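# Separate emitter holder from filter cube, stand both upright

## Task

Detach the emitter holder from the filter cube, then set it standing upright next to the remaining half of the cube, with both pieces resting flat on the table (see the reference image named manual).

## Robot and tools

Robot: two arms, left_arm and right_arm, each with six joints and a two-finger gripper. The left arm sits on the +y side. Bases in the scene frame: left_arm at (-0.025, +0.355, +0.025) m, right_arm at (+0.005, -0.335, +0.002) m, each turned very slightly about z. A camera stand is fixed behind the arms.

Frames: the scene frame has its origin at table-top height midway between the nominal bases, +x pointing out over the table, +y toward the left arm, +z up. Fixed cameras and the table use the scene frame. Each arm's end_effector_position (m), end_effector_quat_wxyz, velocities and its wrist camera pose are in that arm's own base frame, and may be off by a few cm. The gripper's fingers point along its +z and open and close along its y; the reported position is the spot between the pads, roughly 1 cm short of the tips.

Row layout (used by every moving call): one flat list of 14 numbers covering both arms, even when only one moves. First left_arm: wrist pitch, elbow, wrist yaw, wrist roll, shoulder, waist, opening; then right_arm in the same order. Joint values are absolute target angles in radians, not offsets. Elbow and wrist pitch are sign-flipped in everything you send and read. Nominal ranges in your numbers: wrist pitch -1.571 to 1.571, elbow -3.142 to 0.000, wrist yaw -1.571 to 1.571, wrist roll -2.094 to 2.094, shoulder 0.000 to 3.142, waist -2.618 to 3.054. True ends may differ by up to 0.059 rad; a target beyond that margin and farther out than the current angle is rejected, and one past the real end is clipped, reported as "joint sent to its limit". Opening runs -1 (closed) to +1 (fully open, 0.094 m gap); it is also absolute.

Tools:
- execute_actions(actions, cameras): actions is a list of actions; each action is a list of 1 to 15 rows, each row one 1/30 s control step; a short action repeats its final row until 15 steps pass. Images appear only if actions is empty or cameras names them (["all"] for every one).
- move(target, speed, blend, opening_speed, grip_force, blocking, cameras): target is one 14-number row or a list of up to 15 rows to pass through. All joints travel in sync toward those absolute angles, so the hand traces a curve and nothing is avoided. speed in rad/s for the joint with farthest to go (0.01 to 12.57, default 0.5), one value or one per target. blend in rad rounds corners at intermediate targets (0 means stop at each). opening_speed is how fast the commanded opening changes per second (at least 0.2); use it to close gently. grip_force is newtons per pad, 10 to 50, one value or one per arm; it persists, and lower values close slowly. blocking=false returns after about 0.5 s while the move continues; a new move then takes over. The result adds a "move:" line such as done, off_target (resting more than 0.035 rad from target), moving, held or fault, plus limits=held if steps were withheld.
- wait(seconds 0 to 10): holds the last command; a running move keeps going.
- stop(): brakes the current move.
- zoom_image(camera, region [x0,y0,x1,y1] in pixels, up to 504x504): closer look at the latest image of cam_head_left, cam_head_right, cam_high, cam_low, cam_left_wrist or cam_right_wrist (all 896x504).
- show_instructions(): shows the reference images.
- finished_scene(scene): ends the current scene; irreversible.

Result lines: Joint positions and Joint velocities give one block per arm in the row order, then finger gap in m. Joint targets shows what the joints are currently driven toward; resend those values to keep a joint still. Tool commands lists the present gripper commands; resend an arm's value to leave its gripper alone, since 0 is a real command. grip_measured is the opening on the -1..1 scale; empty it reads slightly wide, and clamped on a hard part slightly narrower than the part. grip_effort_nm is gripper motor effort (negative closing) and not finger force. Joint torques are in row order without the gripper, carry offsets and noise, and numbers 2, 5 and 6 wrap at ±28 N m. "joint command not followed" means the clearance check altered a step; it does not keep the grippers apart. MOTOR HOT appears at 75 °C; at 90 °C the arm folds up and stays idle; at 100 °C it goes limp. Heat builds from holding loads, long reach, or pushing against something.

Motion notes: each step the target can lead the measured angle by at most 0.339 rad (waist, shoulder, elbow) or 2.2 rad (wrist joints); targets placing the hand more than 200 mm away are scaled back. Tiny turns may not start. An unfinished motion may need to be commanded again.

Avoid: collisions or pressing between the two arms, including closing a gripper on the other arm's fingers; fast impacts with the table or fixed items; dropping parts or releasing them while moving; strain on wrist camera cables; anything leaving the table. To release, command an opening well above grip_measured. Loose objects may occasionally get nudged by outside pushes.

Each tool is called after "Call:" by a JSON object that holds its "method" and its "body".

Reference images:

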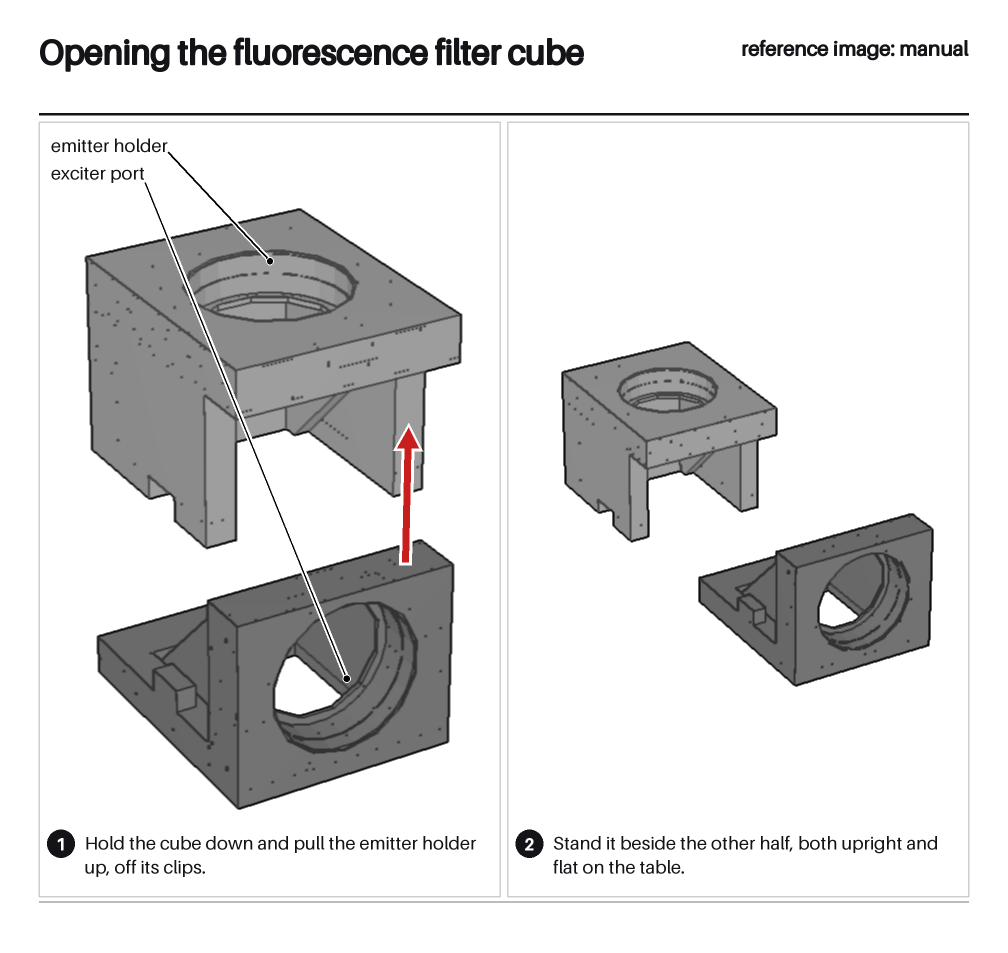

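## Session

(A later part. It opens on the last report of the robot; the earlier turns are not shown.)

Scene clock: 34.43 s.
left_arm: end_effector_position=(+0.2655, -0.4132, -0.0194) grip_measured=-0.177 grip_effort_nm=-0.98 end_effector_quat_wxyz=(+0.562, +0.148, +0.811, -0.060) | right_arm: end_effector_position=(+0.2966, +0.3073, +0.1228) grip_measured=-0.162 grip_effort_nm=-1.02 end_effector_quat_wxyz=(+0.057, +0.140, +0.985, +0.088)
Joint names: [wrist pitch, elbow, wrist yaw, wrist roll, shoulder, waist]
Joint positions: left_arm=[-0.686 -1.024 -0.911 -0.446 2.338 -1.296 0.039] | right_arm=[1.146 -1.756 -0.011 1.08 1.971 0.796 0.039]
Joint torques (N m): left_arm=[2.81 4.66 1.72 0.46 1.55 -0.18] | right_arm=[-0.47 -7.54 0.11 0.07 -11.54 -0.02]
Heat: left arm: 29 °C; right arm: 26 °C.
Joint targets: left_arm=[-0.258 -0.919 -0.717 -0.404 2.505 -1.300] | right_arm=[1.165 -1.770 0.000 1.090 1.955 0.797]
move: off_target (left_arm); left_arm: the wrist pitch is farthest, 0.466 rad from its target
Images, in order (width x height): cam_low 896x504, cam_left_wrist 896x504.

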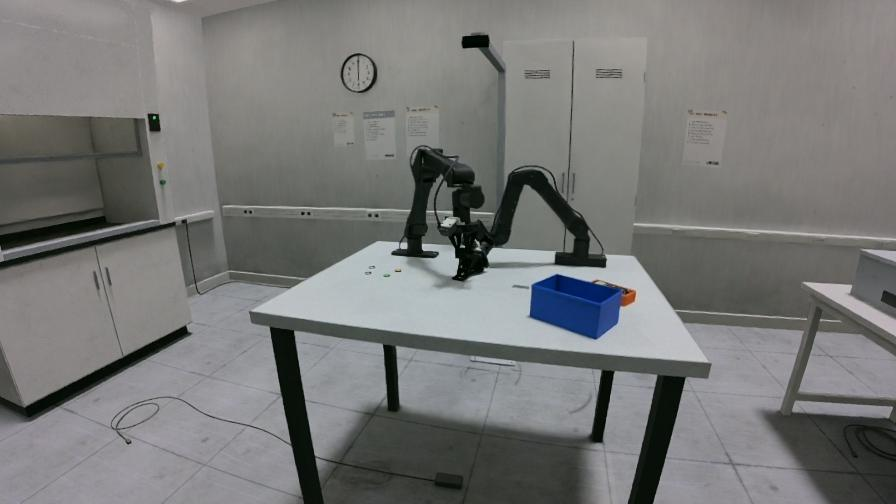

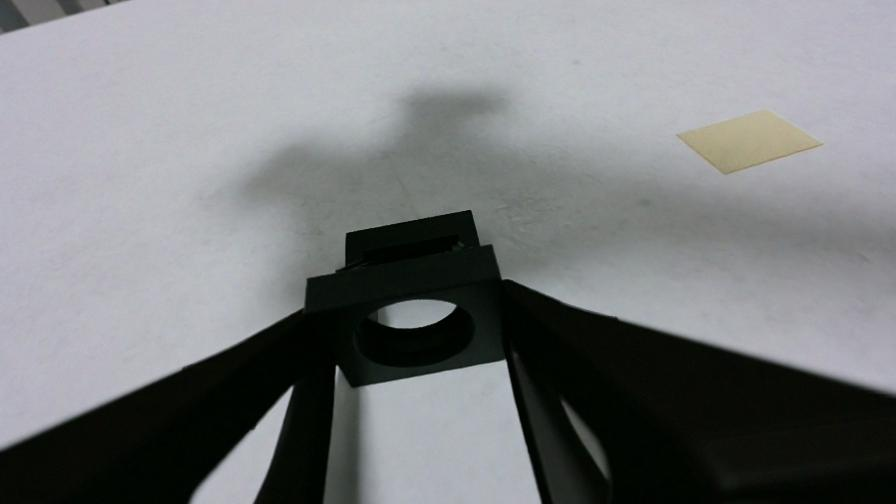

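Call:
{"method": "move", "body": {"target": [[-0.695,-1.03,-0.905,-0.446,2.338,-1.298,-0.34, 1.47,-1.945,0,1.08,2.035,0.797,-0.34],[-0.695,-1.03,-0.905,-0.446,2.338,-1.298,0.8, 1.47,-1.945,0,1.08,2.035,0.797,-0.34],[-0.46,-0.91,-1.073,-0.765,2.205,-1.475,0.8, 1.47,-1.945,0,1.08,2.035,0.797,-0.34]], "speed": [0.4,0.4,0.4], "opening_speed": 1.2, "cameras": ["cam_low","cam_left_wrist","cam_right_wrist"]}}

Call:
{"method": "zoom_image", "body": {"camera": "cam_low", "region": [430, 230, 500, 290]}}

Scene clock: 40.20 s.
left_arm: end_effector_position=(+0.1982, -0.3937, -0.0114) grip_measured=+0.799 grip_effort_nm=0.13 end_effector_quat_wxyz=(+0.561, +0.106, +0.817, -0.078) | right_arm: end_effector_position=(+0.2725, +0.2827, +0.1407) grip_measured=-0.162 grip_effort_nm=-1.02 end_effector_quat_wxyz=(+0.006, +0.141, +0.990, +0.017)
Joint names: [wrist pitch, elbow, wrist yaw, wrist roll, shoulder, waist]
Joint positions: left_arm=[-0.495 -0.922 -1.059 -0.76 2.236 -1.472 0.084] | right_arm=[1.435 -1.918 -0.011 1.08 2.02 0.796 0.039]
Joint torques (N m): left_arm=[-1.13 -2.28 -0.53 -0.1 -11.58 -0.24] | right_arm=[0 -8.47 0.11 -0.02 -9.06 0.01]
Heat: left arm: 29 °C; right arm: 26 °C.
Joint targets: left_arm=[-0.460 -0.910 -1.073 -0.765 2.205 -1.475] | right_arm=[1.470 -1.945 0.000 1.080 2.035 0.797]
move: done; target 2's new numbers were sent with left_arm's wrist pitch 0.047 rad from that target
Images, in order (width x height): cam_low 896x504, cam_left_wrist 896x504, cam_right_wrist 896x504.

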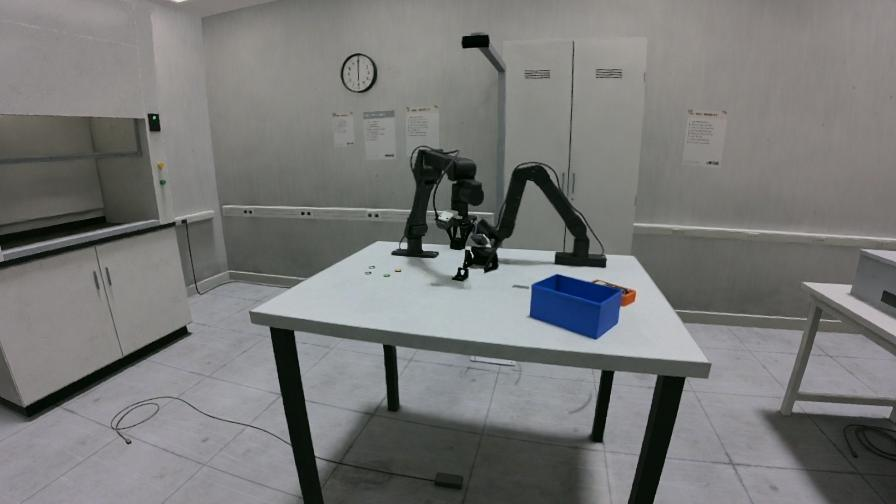

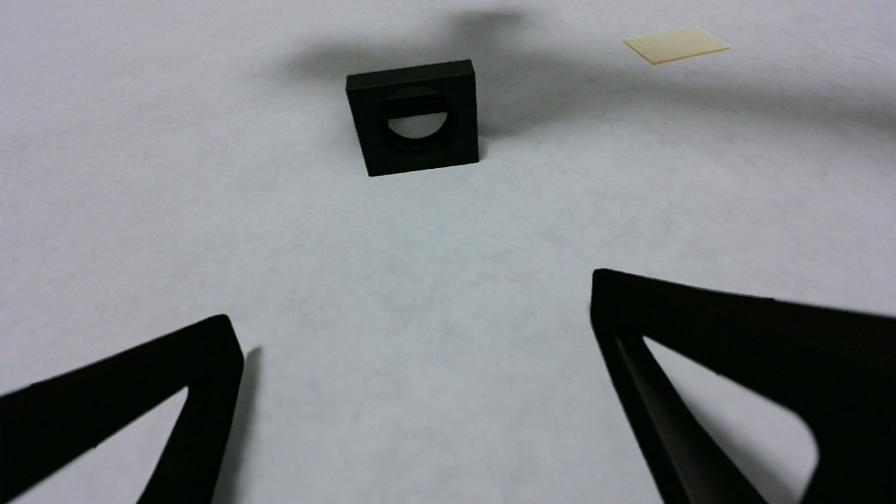

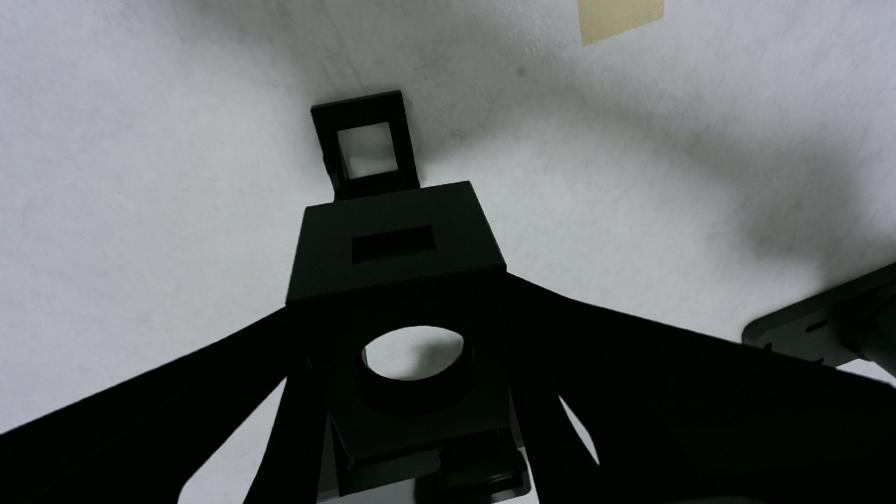

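Scaled by 7.200 from the camera's 896x504 image, which has a finer 1280x720 frame.

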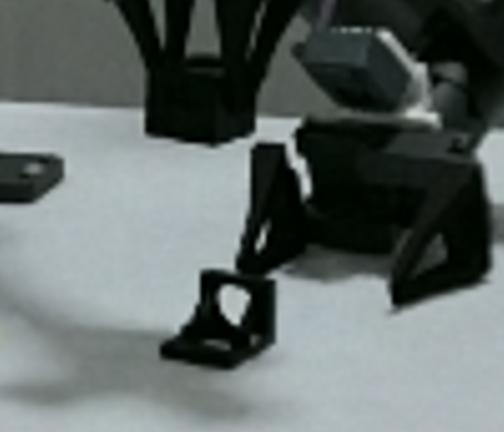

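Call:
{"method": "move", "body": {"target": [[0.678,-0.97,0,0,0.892,-1.0,0.8, 1.165,-1.39,0.008,0.965,1.79,0.683,-0.34],[0.678,-0.97,0,0,0.892,-1.0,0.8, 1.003,-1.27,0.008,0.965,1.878,0.683,-0.34]], "speed": [0.6,0.2], "blend": [0.03,0], "cameras": ["cam_low","cam_right_wrist"]}}

Call:
{"method": "move", "body": {"target": [0.678,-0.97,0,0,0.892,-1.0,0.8, 0.946,-1.231,0.008,0.965,1.896,0.683,-0.34], "speed": 0.04, "cameras": ["cam_low","cam_left_wrist"]}}

Call:
{"method": "zoom_image", "body": {"camera": "cam_low", "region": [410, 230, 490, 290]}}

Call:
{"method": "zoom_image", "body": {"camera": "cam_left_wrist", "region": [360, 80, 520, 240]}}

Scene clock: 44.63 s.
left_arm: end_effector_position=(+0.1629, -0.2536, +0.2534) grip_measured=+0.799 grip_effort_nm=0.13 end_effector_quat_wxyz=(+0.405, +0.425, +0.779, -0.221) | right_arm: end_effector_position=(+0.2536, +0.2124, +0.0334) grip_measured=-0.162 grip_effort_nm=-1.02 end_effector_quat_wxyz=(-0.007, +0.138, +0.990, -0.003)
Joint names: [wrist pitch, elbow, wrist yaw, wrist roll, shoulder, waist]
Joint positions: left_arm=[0.666 -0.948 -0.007 -0.005 0.895 -1.007 0.084] | right_arm=[0.992 -1.277 -0.007 0.968 1.869 0.691 0.039]
Joint torques (N m): left_arm=[-1.75 -7.53 0.05 0.03 -1.13 0.65] | right_arm=[-0.17 -4.82 0.16 -0.05 -7.79 -0.72]
Heat: left arm: 28 °C; right arm: 26 °C.
Joint targets: left_arm=[0.678 -0.970 0.000 0.000 0.892 -1.000] | right_arm=[1.003 -1.270 0.008 0.965 1.878 0.683]
move: done
Images, in order (width x height): cam_low 896x504, cam_right_wrist 896x504.

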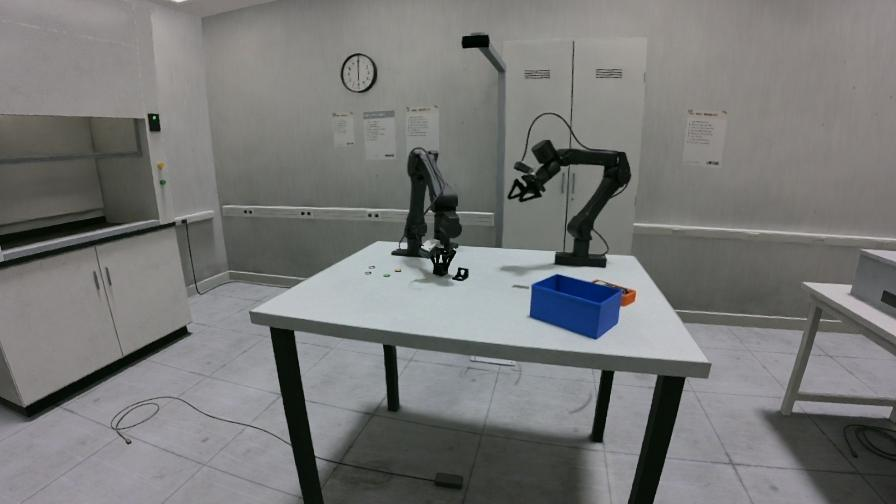

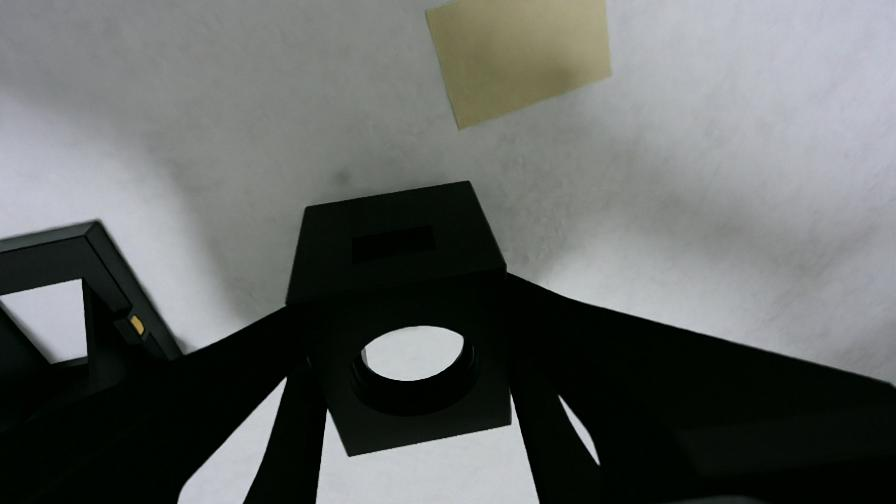

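Scene clock: 46.27 s.
left_arm: end_effector_position=(+0.1629, -0.2536, +0.2534) grip_measured=+0.799 grip_effort_nm=0.13 end_effector_quat_wxyz=(+0.405, +0.425, +0.779, -0.221) | right_arm: end_effector_position=(+0.2539, +0.2121, +0.0294) grip_measured=-0.162 grip_effort_nm=-1.02 end_effector_quat_wxyz=(-0.005, +0.138, +0.990, +0.000)
Joint names: [wrist pitch, elbow, wrist yaw, wrist roll, shoulder, waist]
Joint positions: left_arm=[0.666 -0.948 -0.007 -0.005 0.895 -1.007 0.084] | right_arm=[0.969 -1.26 -0.007 0.965 1.869 0.689 0.039]
Joint torques (N m): left_arm=[-1.74 -7.51 0.05 0.05 -1.11 0.64] | right_arm=[-0.5 -2.71 0.16 0 -6.42 -0.58]
Heat: left arm: 29 °C; right arm: 26 °C.
Joint targets: left_arm=[0.678 -0.970 0.000 0.000 0.892 -1.000] | right_arm=[0.946 -1.231 0.008 0.965 1.896 0.683]
move: done
Images, in order (width x height): cam_low 896x504, cam_left_wrist 896x504.

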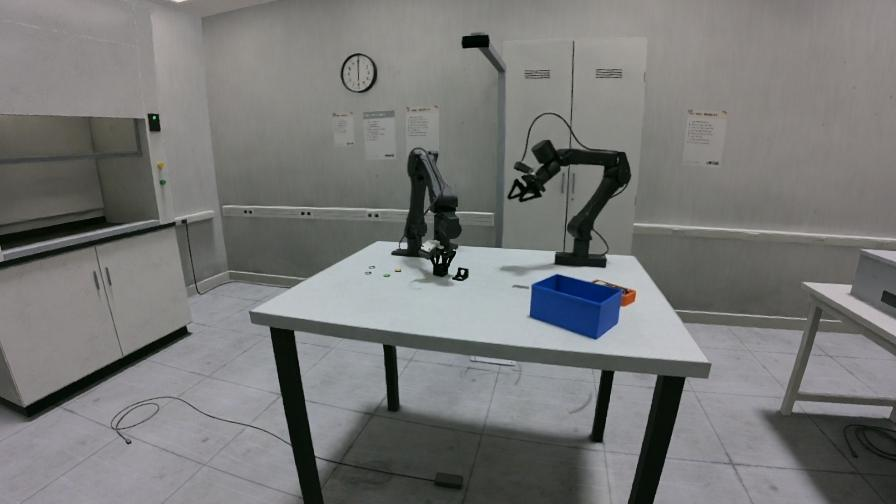

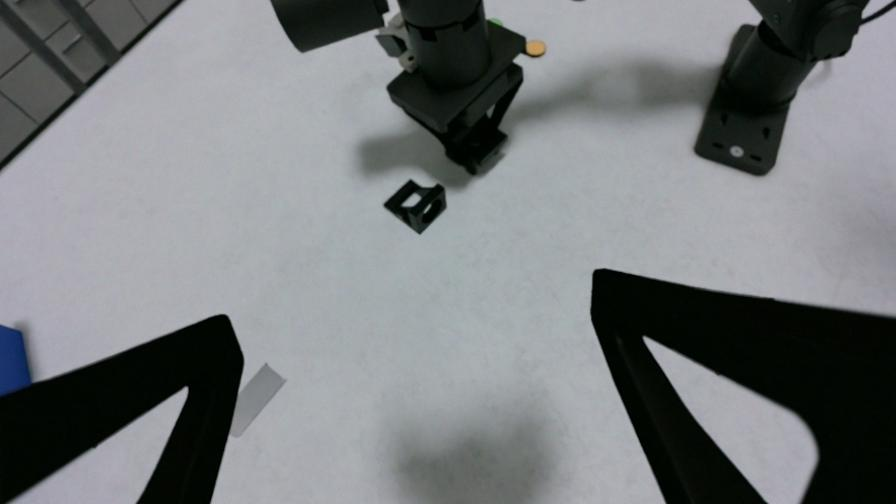

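Scaled by 6.300 from the camera's 896x504 image, which has a finer 1280x720 frame.

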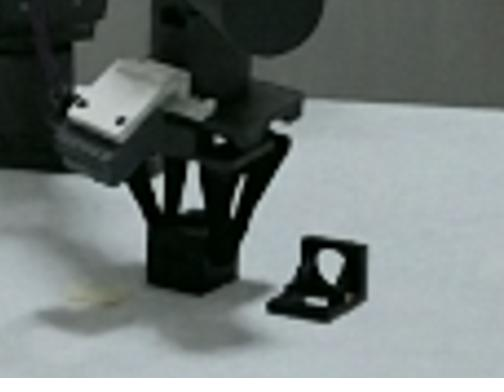

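Scaled by 3.150 from the camera's 896x504 image, which has a finer 1280x720 frame.

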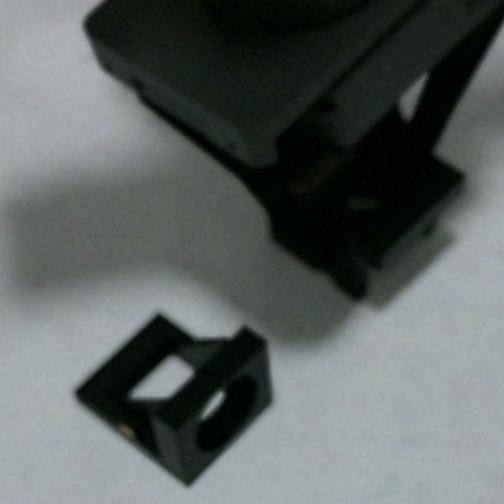

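Contact made (same as scene 1). Release and rise.

Call:
{"method": "move", "body": {"target": [0.678,-0.97,0,0,0.892,-1.0,0.8, 0.952,-1.238,0.008,0.965,1.89,0.685,0.4], "speed": 0.1, "opening_speed": 0.5, "cameras": ["cam_right_wrist"]}}

Call:
{"method": "move", "body": {"target": [[0.678,-0.97,0,0,0.892,-1.0,0.8, 1.055,-1.315,0.008,0.965,1.835,0.687,0.4],[0.678,-0.97,0,0,0.892,-1.0,0.8, 1.33,-1.56,0.008,0.965,1.775,0.687,0.4]], "speed": [0.15,0.4], "blend": [0.03,0], "cameras": ["cam_low","cam_left_wrist","cam_right_wrist"]}}

Call:
{"method": "zoom_image", "body": {"camera": "cam_low", "region": [410, 230, 490, 290]}}

Call:
{"method": "zoom_image", "body": {"camera": "cam_left_wrist", "region": [360, 80, 520, 240]}}

Scene clock: 48.67 s.
left_arm: end_effector_position=(+0.1629, -0.2536, +0.2534) grip_measured=+0.799 grip_effort_nm=0.13 end_effector_quat_wxyz=(+0.405, +0.425, +0.779, -0.221) | right_arm: end_effector_position=(+0.2553, +0.2128, +0.0244) grip_measured=+0.397 grip_effort_nm=0.15 end_effector_quat_wxyz=(-0.002, +0.137, +0.991, +0.001)
Joint names: [wrist pitch, elbow, wrist yaw, wrist roll, shoulder, waist]
Joint positions: left_arm=[0.666 -0.948 -0.007 -0.005 0.895 -1.007 0.084] | right_arm=[0.943 -1.248 -0.005 0.965 1.876 0.689 0.066]
Joint torques (N m): left_arm=[-1.73 -7.57 0.04 0.04 -1.11 0.66] | right_arm=[-0.18 -4.57 0.14 0 -7.42 -0.39]
Heat: left arm: 29 °C; right arm: 26 °C.
Joint targets: left_arm=[0.678 -0.970 0.000 0.000 0.892 -1.000] | right_arm=[0.952 -1.238 0.008 0.965 1.890 0.685]
move: done
Images, in order (width x height): cam_right_wrist 896x504.

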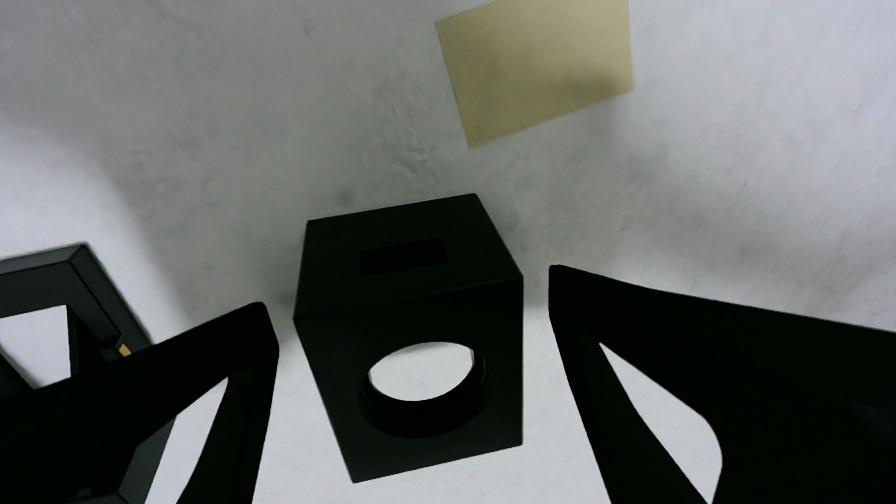

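Scene clock: 50.73 s.
left_arm: end_effector_position=(+0.1629, -0.2536, +0.2534) grip_measured=+0.799 grip_effort_nm=0.13 end_effector_quat_wxyz=(+0.405, +0.425, +0.779, -0.221) | right_arm: end_effector_position=(+0.2576, +0.2147, +0.1199) grip_measured=+0.397 grip_effort_nm=0.15 end_effector_quat_wxyz=(+0.002, +0.137, +0.990, +0.006)
Joint names: [wrist pitch, elbow, wrist yaw, wrist roll, shoulder, waist]
Joint positions: left_arm=[0.666 -0.948 -0.007 -0.005 0.895 -1.007 0.084] | right_arm=[1.297 -1.54 -0.005 0.965 1.801 0.689 0.066]
Joint torques (N m): left_arm=[-1.74 -7.51 0.04 0.05 -1.06 0.57] | right_arm=[0.01 -7.8 0.12 -0.01 -10.5 -0.23]
Heat: left arm: 29 °C; right arm: 26 °C.
Joint targets: left_arm=[0.678 -0.970 0.000 0.000 0.892 -1.000] | right_arm=[1.330 -1.560 0.008 0.965 1.775 0.687]
move: done
Images, in order (width x height): cam_low 896x504, cam_left_wrist 896x504, cam_right_wrist 896x504.

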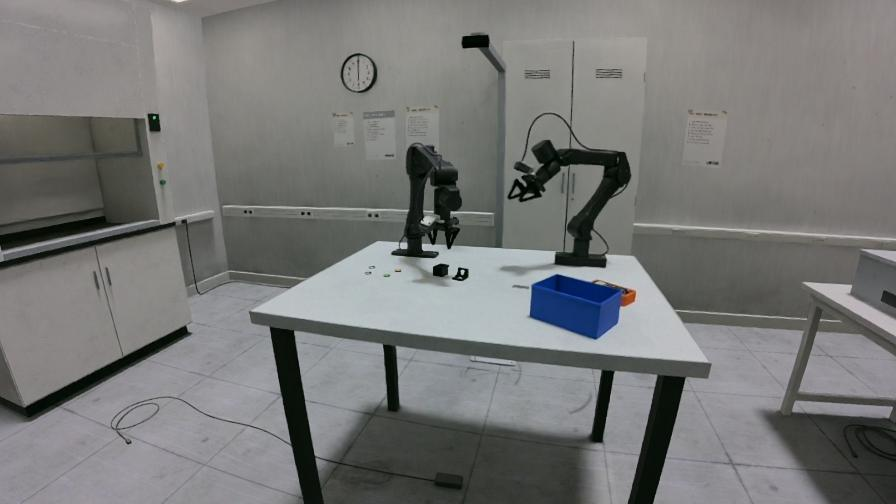

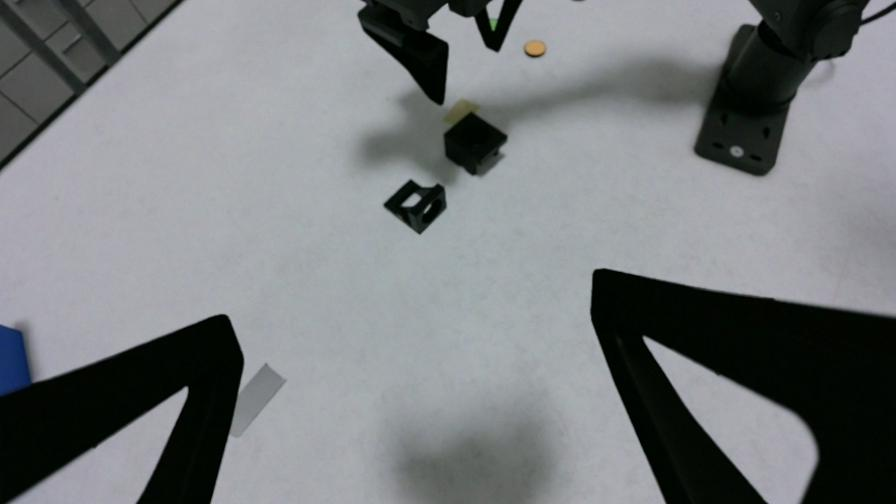

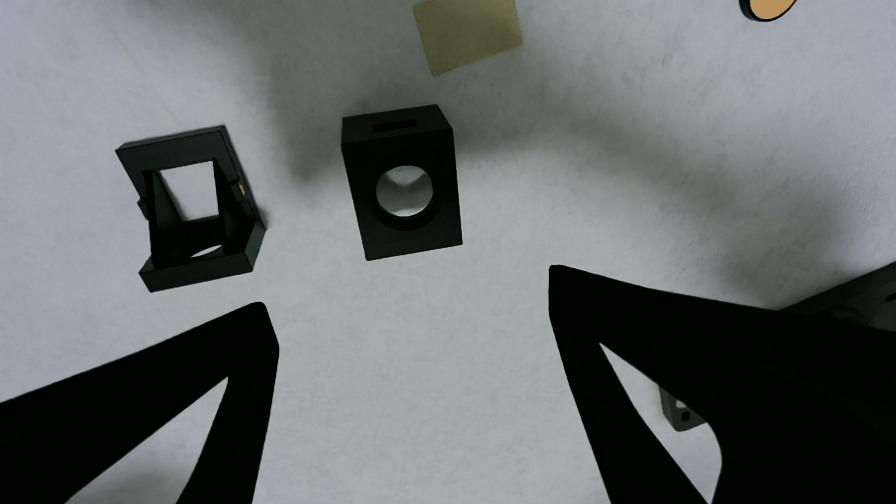

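Scaled by 6.300 from the camera's 896x504 image, which has a finer 1280x720 frame.

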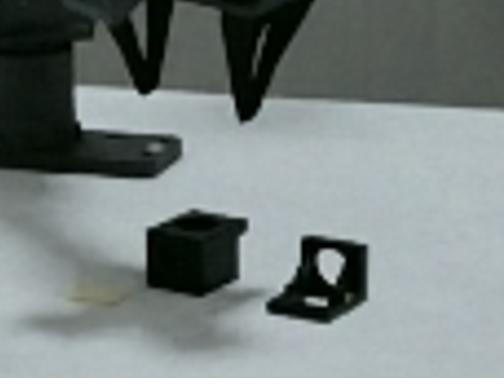

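Scaled by 3.150 from the camera's 896x504 image, which has a finer 1280x720 frame.

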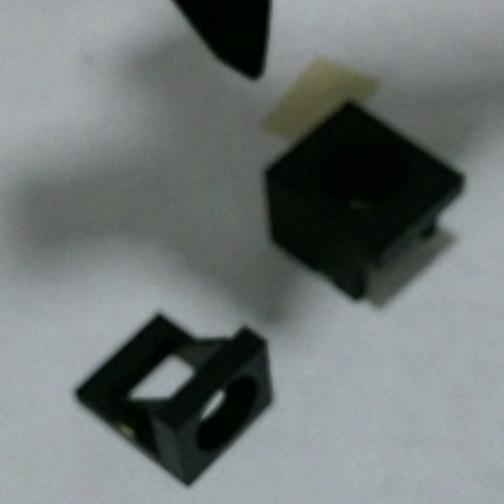

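Call:
{"method": "finished_scene", "body": {"scene": 2}}

The scene is finished: the task was done.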